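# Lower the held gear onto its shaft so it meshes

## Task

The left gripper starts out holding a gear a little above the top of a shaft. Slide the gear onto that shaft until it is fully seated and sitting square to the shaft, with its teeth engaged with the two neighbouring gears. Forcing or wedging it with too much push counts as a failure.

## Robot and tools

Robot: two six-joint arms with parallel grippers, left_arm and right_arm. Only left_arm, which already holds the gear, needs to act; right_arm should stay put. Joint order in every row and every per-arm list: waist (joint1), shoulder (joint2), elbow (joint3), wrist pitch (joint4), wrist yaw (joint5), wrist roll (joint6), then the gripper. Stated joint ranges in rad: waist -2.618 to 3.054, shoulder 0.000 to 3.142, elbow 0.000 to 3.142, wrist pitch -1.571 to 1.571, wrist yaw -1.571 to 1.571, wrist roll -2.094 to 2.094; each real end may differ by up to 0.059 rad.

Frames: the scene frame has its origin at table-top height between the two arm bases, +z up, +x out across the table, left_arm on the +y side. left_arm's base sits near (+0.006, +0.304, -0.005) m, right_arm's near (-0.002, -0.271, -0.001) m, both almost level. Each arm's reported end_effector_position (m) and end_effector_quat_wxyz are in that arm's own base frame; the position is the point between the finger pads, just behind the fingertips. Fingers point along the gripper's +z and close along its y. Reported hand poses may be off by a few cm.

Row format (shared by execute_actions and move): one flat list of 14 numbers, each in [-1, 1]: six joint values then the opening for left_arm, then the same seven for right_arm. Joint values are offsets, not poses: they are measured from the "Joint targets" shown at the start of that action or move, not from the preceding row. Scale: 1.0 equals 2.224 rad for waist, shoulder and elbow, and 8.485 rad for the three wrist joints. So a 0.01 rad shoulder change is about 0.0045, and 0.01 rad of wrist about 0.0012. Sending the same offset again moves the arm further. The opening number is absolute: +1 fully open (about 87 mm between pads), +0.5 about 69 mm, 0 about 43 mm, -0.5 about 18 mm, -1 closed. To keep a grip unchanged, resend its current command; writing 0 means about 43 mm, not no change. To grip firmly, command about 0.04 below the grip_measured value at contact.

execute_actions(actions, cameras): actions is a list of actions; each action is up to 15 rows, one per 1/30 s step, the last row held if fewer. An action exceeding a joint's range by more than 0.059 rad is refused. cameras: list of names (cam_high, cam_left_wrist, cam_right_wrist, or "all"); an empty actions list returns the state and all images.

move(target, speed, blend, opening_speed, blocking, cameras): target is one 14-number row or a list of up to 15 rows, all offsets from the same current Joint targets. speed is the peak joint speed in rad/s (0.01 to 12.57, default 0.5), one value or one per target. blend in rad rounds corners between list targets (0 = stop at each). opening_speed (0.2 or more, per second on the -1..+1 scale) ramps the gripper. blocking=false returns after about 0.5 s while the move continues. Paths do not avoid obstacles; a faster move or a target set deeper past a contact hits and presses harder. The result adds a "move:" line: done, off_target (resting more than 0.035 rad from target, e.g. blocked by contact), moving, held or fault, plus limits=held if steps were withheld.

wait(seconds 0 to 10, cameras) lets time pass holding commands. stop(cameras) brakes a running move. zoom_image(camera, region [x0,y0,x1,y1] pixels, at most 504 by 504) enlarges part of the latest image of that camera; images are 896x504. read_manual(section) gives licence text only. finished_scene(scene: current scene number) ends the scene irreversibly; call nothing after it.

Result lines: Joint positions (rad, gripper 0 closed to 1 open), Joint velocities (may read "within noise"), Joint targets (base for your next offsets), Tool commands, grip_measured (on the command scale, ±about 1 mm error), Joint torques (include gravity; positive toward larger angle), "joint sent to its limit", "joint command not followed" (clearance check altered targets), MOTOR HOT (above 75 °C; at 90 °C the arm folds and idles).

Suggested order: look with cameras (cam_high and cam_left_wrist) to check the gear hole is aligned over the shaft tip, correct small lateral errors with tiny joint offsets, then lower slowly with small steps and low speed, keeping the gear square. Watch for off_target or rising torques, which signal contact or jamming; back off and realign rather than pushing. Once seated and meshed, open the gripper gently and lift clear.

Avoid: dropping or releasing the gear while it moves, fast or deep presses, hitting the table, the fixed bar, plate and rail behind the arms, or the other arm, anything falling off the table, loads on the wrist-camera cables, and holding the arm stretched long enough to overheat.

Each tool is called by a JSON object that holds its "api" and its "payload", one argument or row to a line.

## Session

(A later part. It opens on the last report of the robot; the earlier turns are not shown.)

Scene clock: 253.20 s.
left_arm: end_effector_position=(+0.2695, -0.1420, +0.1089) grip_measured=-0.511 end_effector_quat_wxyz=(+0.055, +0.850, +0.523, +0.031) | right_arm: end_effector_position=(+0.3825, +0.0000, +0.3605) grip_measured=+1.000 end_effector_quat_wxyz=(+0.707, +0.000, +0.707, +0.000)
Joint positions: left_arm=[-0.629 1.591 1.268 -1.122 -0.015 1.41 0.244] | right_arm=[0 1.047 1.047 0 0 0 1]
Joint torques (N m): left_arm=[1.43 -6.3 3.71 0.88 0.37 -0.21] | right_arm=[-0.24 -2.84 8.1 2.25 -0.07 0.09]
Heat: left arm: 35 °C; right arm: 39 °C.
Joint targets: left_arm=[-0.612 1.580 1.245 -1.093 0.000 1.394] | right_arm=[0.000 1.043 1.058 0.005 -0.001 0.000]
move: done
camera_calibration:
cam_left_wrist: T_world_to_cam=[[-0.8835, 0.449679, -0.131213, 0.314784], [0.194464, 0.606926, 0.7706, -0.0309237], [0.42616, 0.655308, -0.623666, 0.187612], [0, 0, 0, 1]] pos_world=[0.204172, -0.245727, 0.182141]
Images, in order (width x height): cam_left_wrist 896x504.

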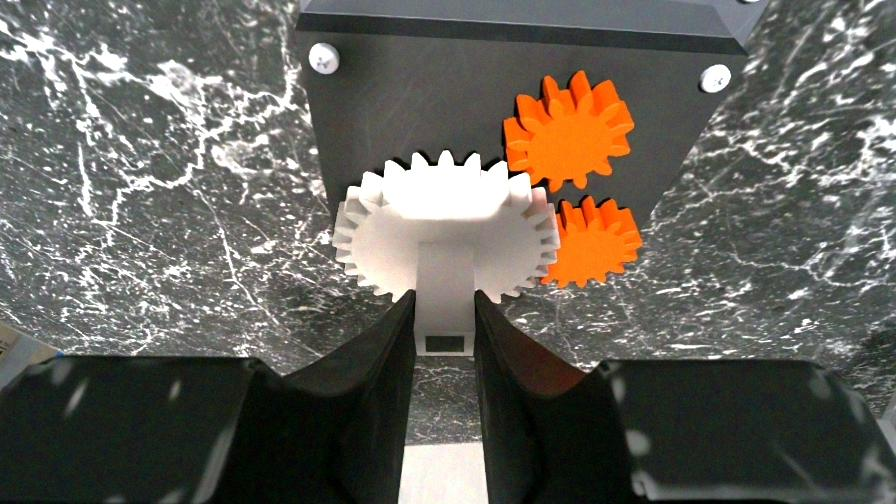

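{"api": "move", "payload": {
  "target": [-0.0065,0.002,-0.0095,0.0026,0,0,-1,0,0,0,0,0,0,1],
  "speed": 0.05
}}

{"api": "move", "payload": {
  "target": [0,-0.0057,-0.0080,0.0005,0,0.0105,-1,0,0,0,0,0,0,1],
  "speed": 0.07
}}

Scene clock: 267.67 s.
left_arm: end_effector_position=(+0.2693, -0.1418, +0.1086) grip_measured=-0.511 end_effector_quat_wxyz=(+0.060, +0.850, +0.523, +0.033) | right_arm: end_effector_position=(+0.3825, +0.0000, +0.3605) grip_measured=+1.000 end_effector_quat_wxyz=(+0.707, +0.000, +0.707, +0.000)
Joint positions: left_arm=[-0.629 1.581 1.256 -1.11 -0.015 1.41 0.244] | right_arm=[0 1.047 1.047 0 0 0 1]
Joint torques (N m): left_arm=[0.06 -5.19 3.02 1 0.38 -0.2] | right_arm=[-0.24 -2.84 8.1 2.25 -0.07 0.09]
Heat: left arm: 34 °C; right arm: 39 °C.
Joint targets: left_arm=[-0.626 1.584 1.223 -1.070 0.000 1.394] | right_arm=[0.000 1.043 1.058 0.005 -0.001 0.000]
move: off_target (left_arm); left_arm: the wrist pitch is farthest, 0.039 rad from its target

Scene clock: 269.33 s.
left_arm: end_effector_position=(+0.2686, -0.1415, +0.1085) grip_measured=-0.511 end_effector_quat_wxyz=(+0.062, +0.863, +0.501, +0.034) | right_arm: end_effector_position=(+0.3825, +0.0000, +0.3605) grip_measured=+1.000 end_effector_quat_wxyz=(+0.707, +0.000, +0.707, +0.000)
Joint positions: left_arm=[-0.629 1.566 1.239 -1.103 -0.013 1.461 0.244] | right_arm=[0 1.047 1.047 0 0 0 1]
Joint torques (N m): left_arm=[0.16 -4.89 2.86 0.99 0.35 0.23] | right_arm=[-0.24 -2.84 8.1 2.25 -0.06 0.09]
Heat: left arm: 34 °C; right arm: 39 °C.
Joint targets: left_arm=[-0.626 1.572 1.206 -1.066 0.000 1.483] | right_arm=[0.000 1.043 1.058 0.005 -0.001 0.000]
move: off_target (left_arm); left_arm: the wrist pitch is farthest, 0.037 rad from its target

{"api": "wait", "payload": {
  "seconds": 0,
  "cameras": ["cam_left_wrist"]
}}

{"api": "zoom_image", "payload": {
  "camera": "cam_left_wrist",
  "region": [460, 120, 620, 300]
}}

Scene clock: 277.53 s.
left_arm: end_effector_position=(+0.2686, -0.1415, +0.1085) grip_measured=-0.511 end_effector_quat_wxyz=(+0.062, +0.863, +0.501, +0.034) | right_arm: end_effector_position=(+0.3825, +0.0000, +0.3605) grip_measured=+1.000 end_effector_quat_wxyz=(+0.707, +0.000, +0.707, +0.000)
Joint positions: left_arm=[-0.629 1.566 1.239 -1.103 -0.013 1.461 0.244] | right_arm=[0 1.047 1.047 0 0 0 1]
Joint torques (N m): left_arm=[0.13 -4.83 2.88 0.99 0.36 0.19] | right_arm=[-0.24 -2.84 8.1 2.25 -0.07 0.09]
Heat: left arm: 34 °C; right arm: 40 °C.
Joint targets: left_arm=[-0.626 1.572 1.206 -1.066 0.000 1.483] | right_arm=[0.000 1.043 1.058 0.005 -0.001 0.000]
Tool commands: left_gripper/opening=-1.0 right_gripper/opening=+1.0
camera_calibration:
cam_left_wrist: T_world_to_cam=[[-0.857495, 0.493441, -0.145664, 0.314505], [0.214399, 0.600082, 0.770672, -0.0370908], [0.467691, 0.629617, -0.62036, 0.172233], [0, 0, 0, 1]] pos_world=[0.197087, -0.241373, 0.181243]
Images, in order (width x height): cam_left_wrist 896x504.

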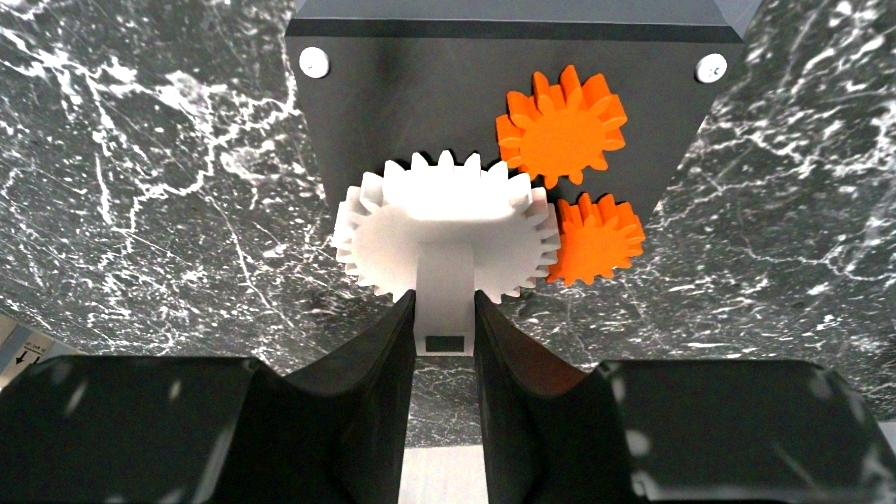

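Scaled by 2.800 from the camera's 896x504 image, which has a finer 1280x720 frame.

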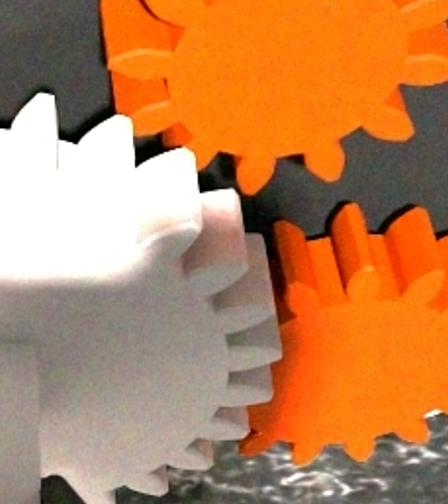

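{"api": "move", "payload": {
  "target": [
    [0,0.0036,0.0238,-0.0084,-0.001,0.00825,-1,0,0,0,0,0,0,1],
    [0,0.0036,0.0085,-0.0037,-0.001,0.00825,-1,0,0,0,0,0,0,1]
  ],
  "speed": 0.1
}}

Scene clock: 289.23 s.
left_arm: end_effector_position=(+0.2690, -0.1416, +0.1091) grip_measured=-0.511 end_effector_quat_wxyz=(+0.055, +0.881, +0.469, +0.034) | right_arm: end_effector_position=(+0.3825, +0.0000, +0.3605) grip_measured=+1.000 end_effector_quat_wxyz=(+0.707, +0.000, +0.707, +0.000)
Joint positions: left_arm=[-0.629 1.566 1.241 -1.116 -0.013 1.536 0.244] | right_arm=[0 1.047 1.047 0 0 0 1]
Joint torques (N m): left_arm=[0.14 -4.23 4.21 0.78 0.25 0.16] | right_arm=[-0.24 -2.84 8.1 2.25 -0.07 0.09]
Heat: left arm: 33 °C; right arm: 40 °C.
Joint targets: left_arm=[-0.626 1.580 1.225 -1.098 -0.008 1.553] | right_arm=[0.000 1.043 1.058 0.005 -0.001 0.000]
move: done

{"api": "move", "payload": {
  "target": [
    [0,0.014,0.0142,-0.0005,0,-0.0177,-1,0,0,0,0,0,0,1],
    [0,0.025,0.0285,-0.0010,0,-0.0354,-1,0,0,0,0,0,0,1]
  ],
  "speed": 0.12,
  "blend": 0.01
}}

Scene clock: 295.77 s.
left_arm: end_effector_position=(+0.2693, -0.1424, +0.1094) grip_measured=-0.511 end_effector_quat_wxyz=(+0.061, +0.811, +0.581, +0.031) | right_arm: end_effector_position=(+0.3825, +0.0000, +0.3605) grip_measured=+1.000 end_effector_quat_wxyz=(+0.707, +0.000, +0.707, +0.000)
Joint positions: left_arm=[-0.629 1.604 1.284 -1.116 -0.02 1.27 0.244] | right_arm=[0 1.047 1.047 0 0 0 1]
Joint torques (N m): left_arm=[0.17 -3.07 5.93 0.73 0.33 -0.22] | right_arm=[-0.24 -2.84 8.09 2.25 -0.07 0.09]
Heat: left arm: 33 °C; right arm: 40 °C.
Joint targets: left_arm=[-0.626 1.635 1.288 -1.106 -0.008 1.253] | right_arm=[0.000 1.043 1.058 0.005 -0.001 0.000]
move: done

{"api": "move", "payload": {
  "target": [0,0,0,0,0,0,-0.38,0,0,0,0,0,0,1],
  "opening_speed": 0.3,
  "cameras": ["cam_left_wrist","cam_high"]
}}

{"api": "zoom_image", "payload": {
  "camera": "cam_left_wrist",
  "region": [300, 100, 700, 380]
}}

{"api": "zoom_image", "payload": {
  "camera": "cam_high",
  "region": [470, 220, 560, 310]
}}

Scene clock: 306.27 s.
left_arm: end_effector_position=(+0.2704, -0.1439, +0.1049) grip_measured=-0.380 end_effector_quat_wxyz=(+0.058, +0.810, +0.582, +0.028) | right_arm: end_effector_position=(+0.3825, +0.0000, +0.3605) grip_measured=+1.000 end_effector_quat_wxyz=(+0.707, +0.000, +0.707, +0.000)
Joint positions: left_arm=[-0.629 1.62 1.284 -1.108 -0.018 1.267 0.31] | right_arm=[0 1.047 1.047 0 0 0 1]
Joint torques (N m): left_arm=[0.14 -4.53 5.86 0.64 0.3 -0.2] | right_arm=[-0.24 -2.84 8.1 2.25 -0.07 0.09]
Heat: left arm: 32 °C; right arm: 40 °C.
Joint targets: left_arm=[-0.626 1.635 1.288 -1.106 -0.008 1.253] | right_arm=[0.000 1.043 1.058 0.005 -0.001 0.000]
move: done
camera_calibration:
cam_left_wrist: T_world_to_cam=[[-0.938856, 0.318256, -0.131387, 0.311974], [0.110558, 0.640042, 0.760344, 0.00168858], [0.326078, 0.699328, -0.636092, 0.22059], [0, 0, 0, 1]] pos_world=[0.220782, -0.254633, 0.180021]
Images, in order (width x height): cam_high 896x504, cam_left_wrist 896x504.

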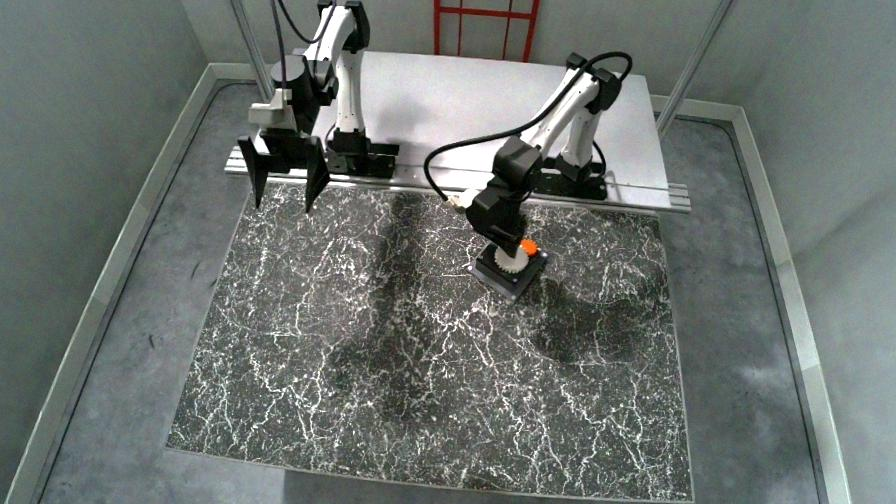

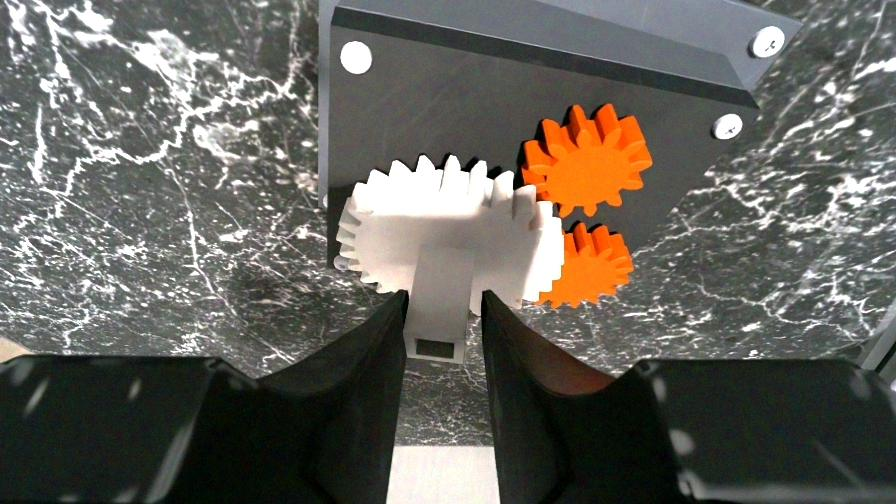

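Scaled by 1.260 from the camera's 896x504 image, which has a finer 1280x720 frame.

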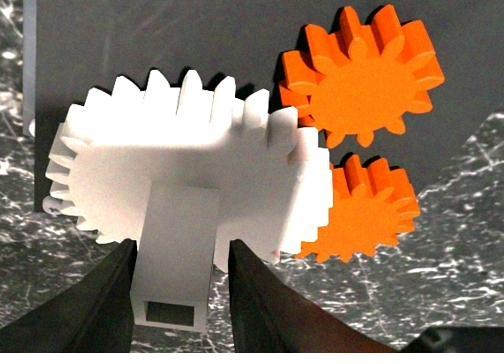

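Scaled by 5.600 from the camera's 896x504 image, which has a finer 1280x720 frame.

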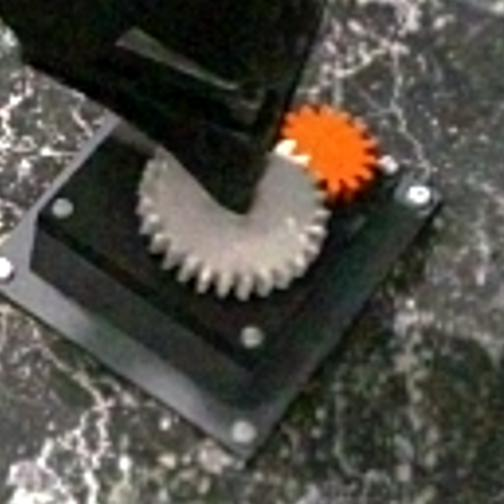

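{"api": "move", "payload": {
  "target": [0,0.0495,0.0589,-0.0153,0,0,-0.38,0,0,0,0,0,0,1],
  "speed": 0.15,
  "cameras": ["cam_left_wrist"]
}}

{"api": "zoom_image", "payload": {
  "camera": "cam_left_wrist",
  "region": [300, 100, 700, 380]
}}

Scene clock: 322.07 s.
left_arm: end_effector_position=(+0.2726, -0.1457, +0.1024) grip_measured=-0.380 end_effector_quat_wxyz=(+0.009, +0.812, +0.584, +0.012) | right_arm: end_effector_position=(+0.3825, +0.0000, +0.3605) grip_measured=+1.000 end_effector_quat_wxyz=(+0.707, +0.000, +0.707, +0.000)
Joint positions: left_arm=[-0.629 1.727 1.397 -1.215 -0.017 1.266 0.31] | right_arm=[0 1.047 1.047 0 0 0 1]
Joint torques (N m): left_arm=[0.18 -5.01 7.08 0.28 0.29 -0.16] | right_arm=[-0.24 -2.84 8.09 2.25 -0.07 0.09]
Heat: left arm: 31 °C; right arm: 40 °C.
Joint targets: left_arm=[-0.626 1.745 1.419 -1.236 -0.008 1.252] | right_arm=[0.000 1.043 1.058 0.005 -0.001 0.000]
move: done
camera_calibration:
cam_left_wrist: T_world_to_cam=[[-0.94607, 0.322195, -0.0338002, 0.306853], [0.174403, 0.594454, 0.784989, -0.022017], [0.273012, 0.736759, -0.618587, 0.237691], [0, 0, 0, 1]] pos_world=[0.229251, -0.2609, 0.174687]
Images, in order (width x height): cam_left_wrist 896x504.

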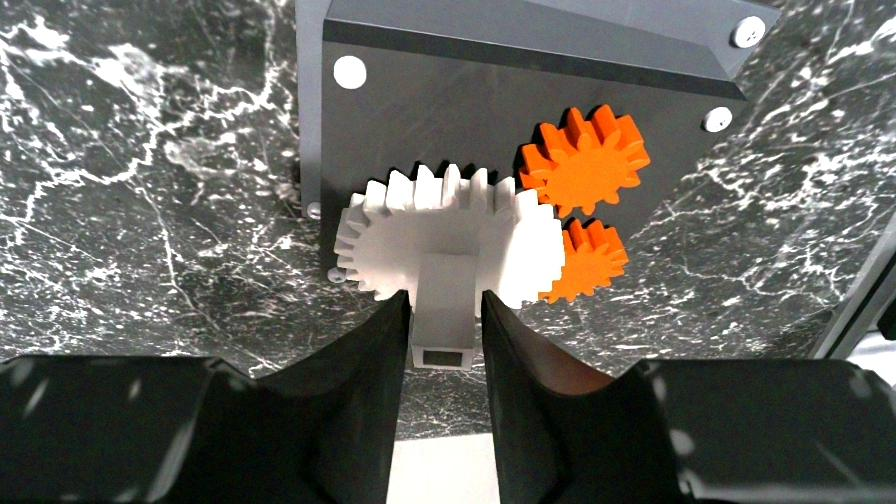

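Scaled by 1.260 from the camera's 896x504 image, which has a finer 1280x720 frame.

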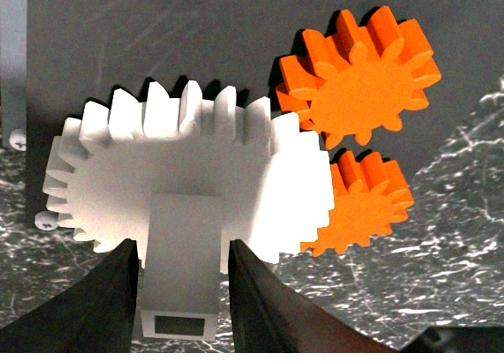

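{"api": "move", "payload": {
  "target": [
    [0,0.0175,0.0205,-0.0055,0,0,-0.38,0,0,0,0,0,0,1],
    [0,0.0175,0.0205,-0.0055,0,0,-1,0,0,0,0,0,0,1]
  ],
  "speed": 0.15,
  "opening_speed": 0.5,
  "cameras": ["cam_left_wrist"]
}}

{"api": "zoom_image", "payload": {
  "camera": "cam_left_wrist",
  "region": [300, 100, 700, 380]
}}

Scene clock: 331.83 s.
left_arm: end_effector_position=(+0.2725, -0.1457, +0.1030) grip_measured=-0.511 end_effector_quat_wxyz=(-0.010, +0.812, +0.583, +0.005) | right_arm: end_effector_position=(+0.3825, +0.0000, +0.3605) grip_measured=+1.000 end_effector_quat_wxyz=(+0.707, +0.000, +0.707, +0.000)
Joint positions: left_arm=[-0.629 1.766 1.442 -1.263 -0.016 1.266 0.244] | right_arm=[0 1.047 1.047 0 0 0 1]
Joint torques (N m): left_arm=[0.2 -5.12 7.06 0.16 0.27 -0.16] | right_arm=[-0.24 -2.84 8.1 2.25 -0.07 0.09]
Heat: left arm: 31 °C; right arm: 41 °C.
Joint targets: left_arm=[-0.626 1.784 1.464 -1.283 -0.008 1.253] | right_arm=[0.000 1.043 1.058 0.005 -0.001 0.000]
move: done
camera_calibration:
cam_left_wrist: T_world_to_cam=[[-0.946531, 0.322568, 0.00532401, 0.302926], [0.200644, 0.57568, 0.792676, -0.0331428], [0.252627, 0.75136, -0.60962, 0.244852], [0, 0, 0, 1]] pos_world=[0.231522, -0.262607, 0.173926]
Images, in order (width x height): cam_left_wrist 896x504.

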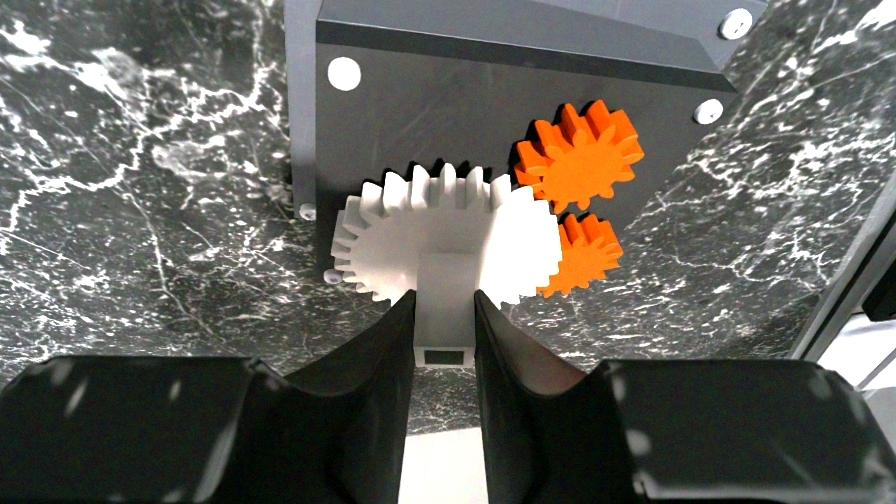

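Scaled by 1.260 from the camera's 896x504 image, which has a finer 1280x720 frame.

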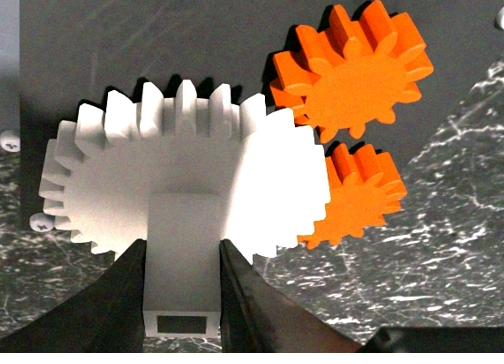

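{"api": "move", "payload": {
  "target": [0,-0.0150,-0.0180,0.0027,0,0.0150,-1,0,0,0,0,0,0,1],
  "speed": 0.1
}}

{"api": "move", "payload": {
  "target": [0,-0.0090,-0.0110,0.0010,0,0.0130,-1,0,0,0,0,0,0,1],
  "speed": 0.1,
  "cameras": ["cam_left_wrist"]
}}

{"api": "zoom_image", "payload": {
  "camera": "cam_left_wrist",
  "region": [460, 50, 660, 310]
}}

Scene clock: 340.07 s.
left_arm: end_effector_position=(+0.2729, -0.1461, +0.1026) grip_measured=-0.511 end_effector_quat_wxyz=(-0.014, +0.834, +0.552, +0.001) | right_arm: end_effector_position=(+0.3825, +0.0000, +0.3605) grip_measured=+1.000 end_effector_quat_wxyz=(+0.707, +0.000, +0.707, +0.000)
Joint positions: left_arm=[-0.629 1.766 1.441 -1.272 -0.011 1.342 0.244] | right_arm=[0 1.047 1.047 0 0 0 1]
Joint torques (N m): left_arm=[0.09 -7.82 3.88 0.46 0.22 0.38] | right_arm=[-0.24 -2.84 8.1 2.25 -0.07 0.09]
Heat: left arm: 32 °C; right arm: 41 °C.
Joint targets: left_arm=[-0.626 1.751 1.424 -1.260 -0.008 1.380] | right_arm=[0.000 1.043 1.058 0.005 -0.001 0.000]
move: off_target (left_arm); left_arm: the wrist roll is farthest, 0.038 rad from its target

Scene clock: 341.60 s.
left_arm: end_effector_position=(+0.2725, -0.1455, +0.1024) grip_measured=-0.511 end_effector_quat_wxyz=(-0.014, +0.862, +0.507, -0.001) | right_arm: end_effector_position=(+0.3825, +0.0000, +0.3605) grip_measured=+1.000 end_effector_quat_wxyz=(+0.707, +0.000, +0.707, +0.000)
Joint positions: left_arm=[-0.629 1.747 1.419 -1.269 -0.008 1.449 0.244] | right_arm=[0 1.047 1.047 0 0 0 1]
Joint torques (N m): left_arm=[0.2 -7.75 3.79 0.52 0.2 0.39] | right_arm=[-0.24 -2.84 8.09 2.25 -0.07 0.09]
Heat: left arm: 32 °C; right arm: 41 °C.
Joint targets: left_arm=[-0.626 1.731 1.400 -1.251 -0.008 1.490] | right_arm=[0.000 1.043 1.058 0.005 -0.001 0.000]
move: off_target (left_arm); left_arm: the wrist roll is farthest, 0.042 rad from its target
camera_calibration:
cam_left_wrist: T_world_to_cam=[[-0.87226, 0.488634, 0.0199915, 0.305342], [0.315136, 0.530349, 0.787032, -0.0700887], [0.373968, 0.692796, -0.616589, 0.203484], [0, 0, 0, 1]] pos_world=[0.212329, -0.253002, 0.174524]
Images, in order (width x height): cam_left_wrist 896x504.

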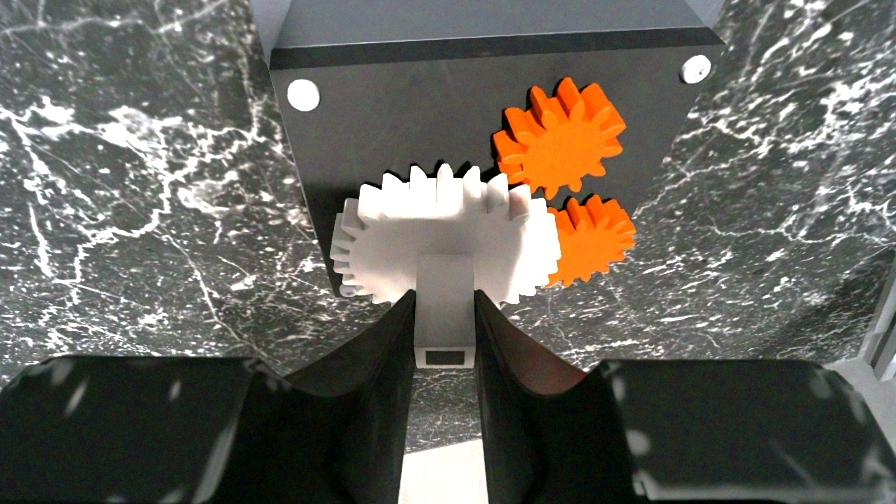

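Scaled by 1.938 from the camera's 896x504 image, which has a finer 1280x720 frame.

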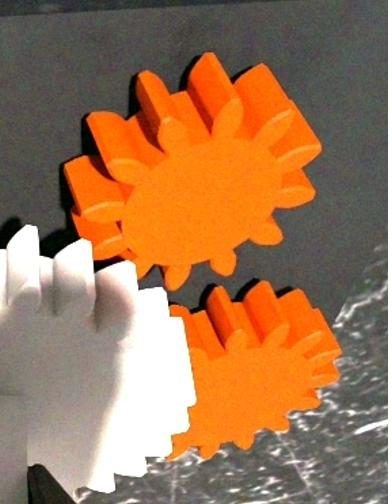

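{"api": "move", "payload": {
  "target": [0,0.003,-0.0095,0.0035,0,-0.004,-1,0,0,0,0,0,0,1],
  "speed": 0.08
}}

{"api": "move", "payload": {
  "target": [0,0.003,-0.0095,0.0025,0,-0.004,-1,0,0,0,0,0,0,1],
  "speed": 0.08
}}

Scene clock: 345.73 s.
left_arm: end_effector_position=(+0.2724, -0.1454, +0.1019) grip_measured=-0.511 end_effector_quat_wxyz=(-0.010, +0.862, +0.507, +0.000) | right_arm: end_effector_position=(+0.3825, +0.0000, +0.3605) grip_measured=+1.000 end_effector_quat_wxyz=(+0.707, +0.000, +0.707, +0.000)
Joint positions: left_arm=[-0.629 1.738 1.407 -1.257 -0.008 1.449 0.244] | right_arm=[0 1.047 1.047 0 0 0 1]
Joint torques (N m): left_arm=[0.16 -6.37 3.03 0.69 0.21 0.05] | right_arm=[-0.25 -2.84 8.1 2.25 -0.06 0.1]
Heat: left arm: 32 °C; right arm: 41 °C.
Joint targets: left_arm=[-0.626 1.737 1.379 -1.222 -0.008 1.456] | right_arm=[0.000 1.043 1.058 0.005 -0.001 0.000]
move: off_target (left_arm); left_arm: the wrist pitch is farthest, 0.036 rad from its target

Scene clock: 346.63 s.
left_arm: end_effector_position=(+0.2721, -0.1453, +0.1008) grip_measured=-0.511 end_effector_quat_wxyz=(-0.004, +0.857, +0.516, +0.003) | right_arm: end_effector_position=(+0.3825, +0.0000, +0.3605) grip_measured=+1.000 end_effector_quat_wxyz=(+0.707, +0.000, +0.707, +0.000)
Joint positions: left_arm=[-0.629 1.73 1.394 -1.24 -0.008 1.428 0.244] | right_arm=[0 1.047 1.047 0 0 0 1]
Joint torques (N m): left_arm=[0.1 -5.29 2.39 0.78 0.18 -0.05] | right_arm=[-0.24 -2.84 8.1 2.25 -0.07 0.09]
Heat: left arm: 32 °C; right arm: 41 °C.
Joint targets: left_arm=[-0.626 1.744 1.358 -1.200 -0.008 1.422] | right_arm=[0.000 1.043 1.058 0.005 -0.001 0.000]
move: off_target (left_arm); left_arm: the wrist pitch is farthest, 0.040 rad from its target

{"api": "move", "payload": {
  "target": [
    [0,0.003,0.003,0,0,-0.009,-1,0,0,0,0,0,0,1],
    [0,-0.003,-0.003,0,0,0.006,-1,0,0,0,0,0,0,1],
    [0,0.001,-0.002,0.0005,0,0,-1,0,0,0,0,0,0,1]
  ],
  "speed": 0.15,
  "blend": 0.005
}}

Scene clock: 352.80 s.
left_arm: end_effector_position=(+0.2720, -0.1453, +0.0999) grip_measured=-0.511 end_effector_quat_wxyz=(-0.001, +0.853, +0.522, +0.004) | right_arm: end_effector_position=(+0.3825, +0.0000, +0.3605) grip_measured=+1.000 end_effector_quat_wxyz=(+0.707, +0.000, +0.707, +0.000)
Joint positions: left_arm=[-0.629 1.726 1.385 -1.229 -0.009 1.415 0.244] | right_arm=[0 1.047 1.047 0 0 0 1]
Joint torques (N m): left_arm=[0.13 -4.59 2.86 0.69 0.2 0.06] | right_arm=[-0.24 -2.84 8.09 2.25 -0.07 0.09]
Heat: left arm: 32 °C; right arm: 41 °C.
Joint targets: left_arm=[-0.626 1.746 1.353 -1.196 -0.008 1.422] | right_arm=[0.000 1.043 1.058 0.005 -0.001 0.000]
move: done

{"api": "move", "payload": {
  "target": [
    [0,0.007,0,0,0,-0.010,-1,0,0,0,0,0,0,1],
    [0,0.002,-0.005,0,0,0.008,-1,0,0,0,0,0,0,1],
    [0,0.007,-0.005,0,0,-0.008,-1,0,0,0,0,0,0,1],
    [0,0.005,-0.006,0,0,0,-1,0,0,0,0,0,0,1]
  ],
  "speed": 0.2,
  "blend": 0.005
}}

{"api": "move", "payload": {
  "target": [
    [0,0.004,-0.004,0,0,-0.010,-1,0,0,0,0,0,0,1],
    [0,-0.004,-0.006,0,0,0.008,-1,0,0,0,0,0,0,1],
    [0,0.004,-0.006,0,0,-0.008,-1,0,0,0,0,0,0,1],
    [0,0.001,-0.007,0,0,0,-1,0,0,0,0,0,0,1]
  ],
  "speed": 0.2,
  "blend": 0.005,
  "cameras": ["cam_left_wrist"]
}}

Scene clock: 361.80 s.
left_arm: end_effector_position=(+0.2717, -0.1460, +0.0972) grip_measured=-0.511 end_effector_quat_wxyz=(+0.002, +0.846, +0.533, +0.006) | right_arm: end_effector_position=(+0.3825, +0.0000, +0.3605) grip_measured=+1.000 end_effector_quat_wxyz=(+0.707, +0.000, +0.707, +0.000)
Joint positions: left_arm=[-0.632 1.726 1.374 -1.212 -0.009 1.386 0.244] | right_arm=[0 1.047 1.047 0 0 0 1]
Joint torques (N m): left_arm=[0.35 -3.84 2.61 0.57 0.21 0.35] | right_arm=[-0.24 -2.84 8.1 2.25 -0.07 0.09]
Heat: left arm: 32 °C; right arm: 41 °C.
Joint targets: left_arm=[-0.627 1.757 1.340 -1.196 -0.008 1.422] | right_arm=[0.000 1.043 1.058 0.005 -0.001 0.000]
move: off_target (left_arm); left_arm: the wrist roll is farthest, 0.036 rad from its target

Scene clock: 364.30 s.
left_arm: end_effector_position=(+0.2714, -0.1457, +0.0963) grip_measured=-0.510 end_effector_quat_wxyz=(+0.002, +0.847, +0.531, +0.007) | right_arm: end_effector_position=(+0.3825, +0.0000, +0.3605) grip_measured=+1.000 end_effector_quat_wxyz=(+0.707, +0.000, +0.707, +0.000)
Joint positions: left_arm=[-0.632 1.722 1.367 -1.207 -0.011 1.389 0.245] | right_arm=[0 1.047 1.047 0 0 0 1]
Joint torques (N m): left_arm=[0.42 -3.4 2 0.53 0.2 0.31] | right_arm=[-0.24 -2.84 8.1 2.25 -0.07 0.1]
Heat: left arm: 32 °C; right arm: 41 °C.
Joint targets: left_arm=[-0.626 1.760 1.324 -1.196 -0.008 1.422] | right_arm=[0.000 1.043 1.058 0.005 -0.001 0.000]
move: off_target (left_arm); left_arm: the elbow is farthest, 0.042 rad from its target
camera_calibration:
cam_left_wrist: T_world_to_cam=[[-0.898492, 0.438731, -0.0150669, 0.307724], [0.260646, 0.560775, 0.785872, -0.0454597], [0.353235, 0.702173, -0.618206, 0.207434], [0, 0, 0, 1]] pos_world=[0.215064, -0.255169, 0.168599]
Images, in order (width x height): cam_left_wrist 896x504.

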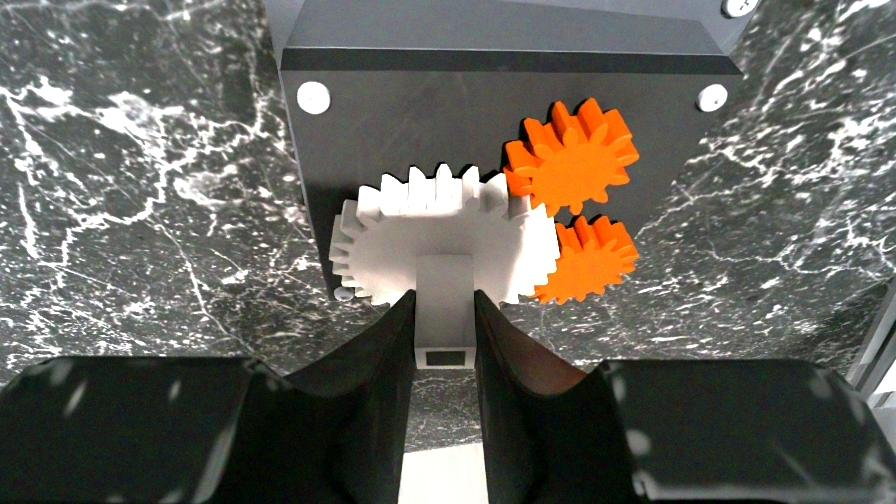

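{"api": "zoom_image", "payload": {
  "camera": "cam_left_wrist",
  "region": [460, 80, 660, 320]
}}

{"api": "move", "payload": {
  "target": [
    [0,-0.004,-0.003,0.0015,0,-0.010,-1,0,0,0,0,0,0,1],
    [0,-0.004,-0.003,0.0015,0,0,-1,0,0,0,0,0,0,1],
    [0,-0.003,-0.005,0.0015,0,-0.010,-1,0,0,0,0,0,0,1]
  ],
  "speed": 0.2,
  "blend": 0.005
}}

Scaled by 2.100 from the camera's 896x504 image, which has a finer 1280x720 frame.

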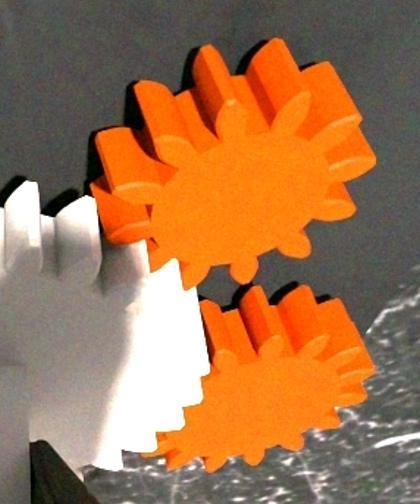

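Scene clock: 370.37 s.
left_arm: end_effector_position=(+0.2710, -0.1453, +0.0954) grip_measured=-0.510 end_effector_quat_wxyz=(+0.005, +0.837, +0.547, +0.009) | right_arm: end_effector_position=(+0.3825, +0.0000, +0.3605) grip_measured=+1.000 end_effector_quat_wxyz=(+0.707, +0.000, +0.707, +0.000)
Joint positions: left_arm=[-0.632 1.72 1.36 -1.196 -0.013 1.352 0.245] | right_arm=[0 1.047 1.047 0 0 0 1]
Joint torques (N m): left_arm=[0.4 -3.7 1.62 0.55 0.24 -0.16] | right_arm=[-0.24 -2.82 8.1 2.25 -0.07 0.09]
Heat: left arm: 31 °C; right arm: 41 °C.
Joint targets: left_arm=[-0.626 1.753 1.313 -1.183 -0.008 1.337] | right_arm=[0.000 1.043 1.058 0.005 -0.001 0.000]
move: off_target (left_arm); left_arm: the elbow is farthest, 0.048 rad from its target

{"api": "move", "payload": {
  "target": [
    [0,-0.006,0.0135,-0.001,0,0.001,-1,0,0,0,0,0,0,1],
    [0,-0.006,0.0135,-0.001,0,0.001,-0.36,0,0,0,0,0,0,1]
  ],
  "speed": 0.1,
  "opening_speed": 0.4,
  "cameras": ["cam_left_wrist","cam_high"]
}}

{"api": "zoom_image", "payload": {
  "camera": "cam_left_wrist",
  "region": [320, 80, 680, 380]
}}

Scene clock: 378.10 s.
left_arm: end_effector_position=(+0.2695, -0.1443, +0.0930) grip_measured=-0.360 end_effector_quat_wxyz=(+0.001, +0.837, +0.547, +0.007) | right_arm: end_effector_position=(+0.3825, +0.0000, +0.3605) grip_measured=+1.000 end_effector_quat_wxyz=(+0.707, +0.000, +0.707, +0.000)
Joint positions: left_arm=[-0.632 1.722 1.353 -1.195 -0.013 1.351 0.32] | right_arm=[0 1.047 1.047 0 0 0 1]
Joint torques (N m): left_arm=[0.44 -4.94 4.57 0.43 0.23 -0.09] | right_arm=[-0.24 -2.84 8.1 2.25 -0.07 0.09]
Heat: left arm: 31 °C; right arm: 41 °C.
Joint targets: left_arm=[-0.626 1.740 1.343 -1.192 -0.008 1.346] | right_arm=[0.000 1.043 1.058 0.005 -0.001 0.000]
move: done
camera_calibration:
cam_left_wrist: T_world_to_cam=[[-0.914419, 0.404517, -0.0142668, 0.304698], [0.239276, 0.568644, 0.787014, -0.0363289], [0.326473, 0.716247, -0.61677, 0.21412], [0, 0, 0, 1]] pos_world=[0.217409, -0.25596, 0.165001]
Images, in order (width x height): cam_high 896x504, cam_left_wrist 896x504.

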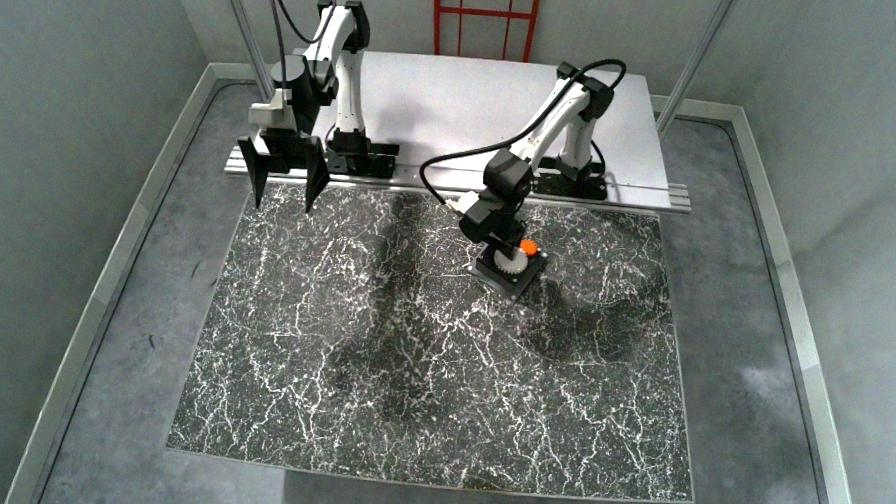

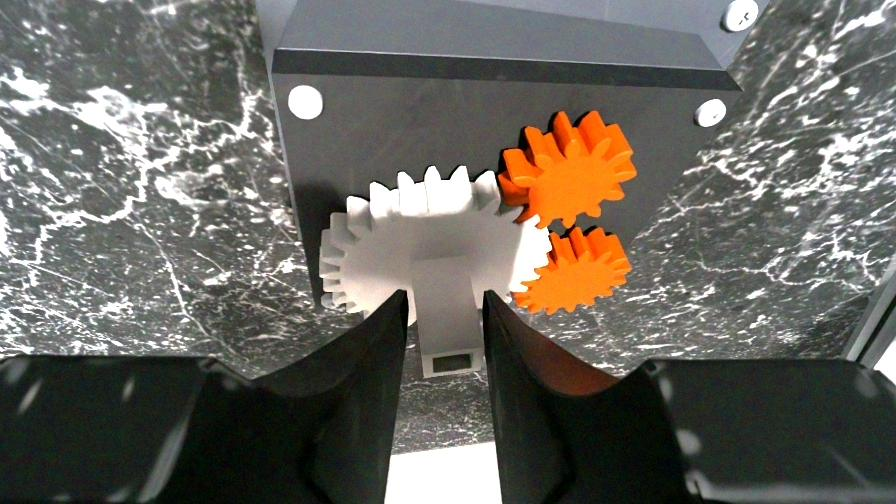

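Scaled by 1.400 from the camera's 896x504 image, which has a finer 1280x720 frame.

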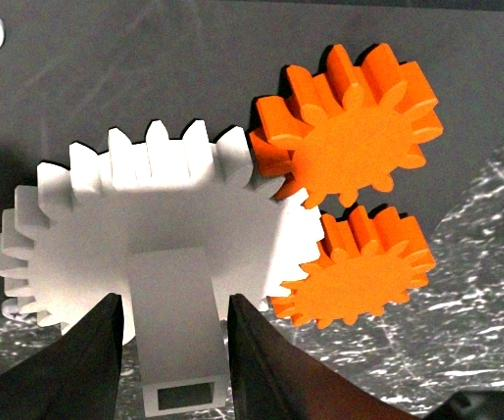

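{"api": "move", "payload": {
  "target": [
    [0,0,0,0,0,0,0,0,0,0,0,0,0,1],
    [0,-0.0072,0.0796,-0.0233,0,0,0,0,0,0,0,0,0,1]
  ],
  "speed": 0.3,
  "opening_speed": 1,
  "cameras": ["cam_left_wrist","cam_high"]
}}

{"api": "zoom_image", "payload": {
  "camera": "cam_left_wrist",
  "region": [320, 80, 680, 380]
}}

{"api": "zoom_image", "payload": {
  "camera": "cam_high",
  "region": [470, 220, 560, 310]
}}

Scene clock: 390.83 s.
left_arm: end_effector_position=(+0.2659, -0.1416, +0.1303) grip_measured=+0.000 end_effector_quat_wxyz=(-0.011, +0.837, +0.547, +0.003) | right_arm: end_effector_position=(+0.3825, +0.0000, +0.3605) grip_measured=+1.000 end_effector_quat_wxyz=(+0.707, +0.000, +0.707, +0.000)
Joint positions: left_arm=[-0.632 1.722 1.5 -1.368 -0.013 1.351 0.5] | right_arm=[0 1.047 1.047 0 0 0 1]
Joint torques (N m): left_arm=[0.42 -6.13 6.79 0.15 0.24 -0.07] | right_arm=[-0.23 -2.84 8.1 2.25 -0.07 0.09]
Heat: left arm: 31 °C; right arm: 41 °C.
Joint targets: left_arm=[-0.626 1.724 1.520 -1.389 -0.008 1.346] | right_arm=[0.000 1.043 1.058 0.005 -0.001 0.000]
move: done
camera_calibration:
cam_left_wrist: T_world_to_cam=[[-0.914458, 0.404518, 0.0114918, 0.297407], [0.256048, 0.556368, 0.790502, -0.0730327], [0.313379, 0.725823, -0.612351, 0.240728], [0, 0, 0, 1]] pos_world=[0.215227, -0.2544, 0.201725]
Images, in order (width x height): cam_high 896x504, cam_left_wrist 896x504.

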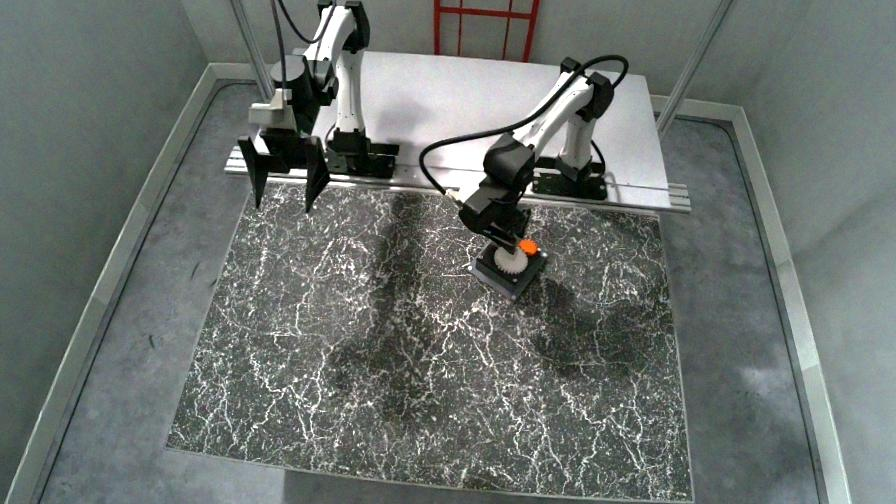

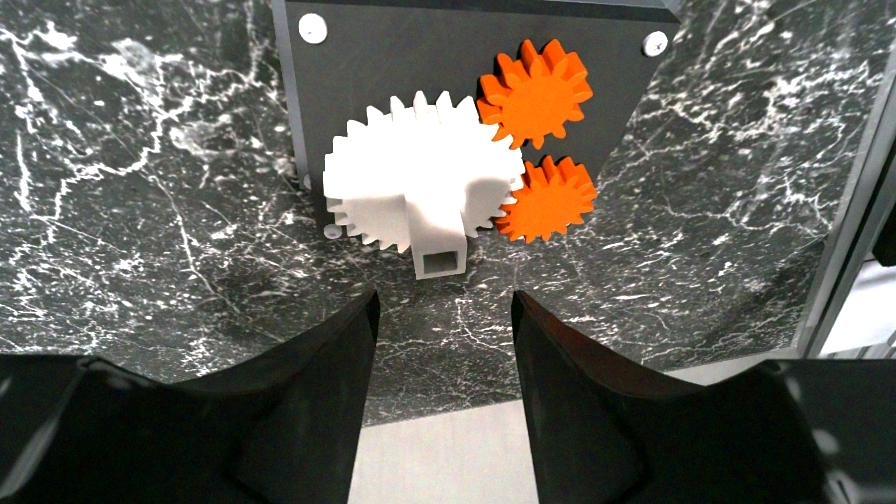

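Scaled by 1.400 from the camera's 896x504 image, which has a finer 1280x720 frame.

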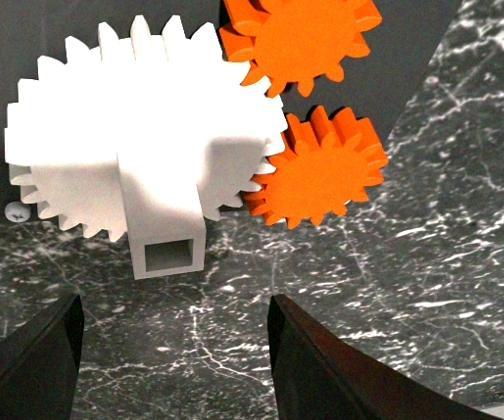

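Scaled by 5.600 from the camera's 896x504 image, which has a finer 1280x720 frame.

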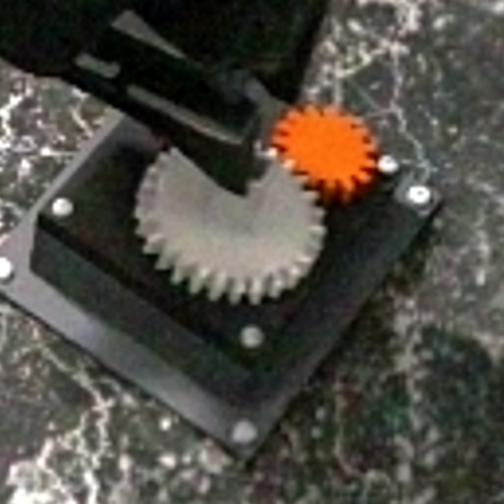

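{"api": "finished_scene", "payload": {
  "scene": 2
}}

The scene is finished: the task was done.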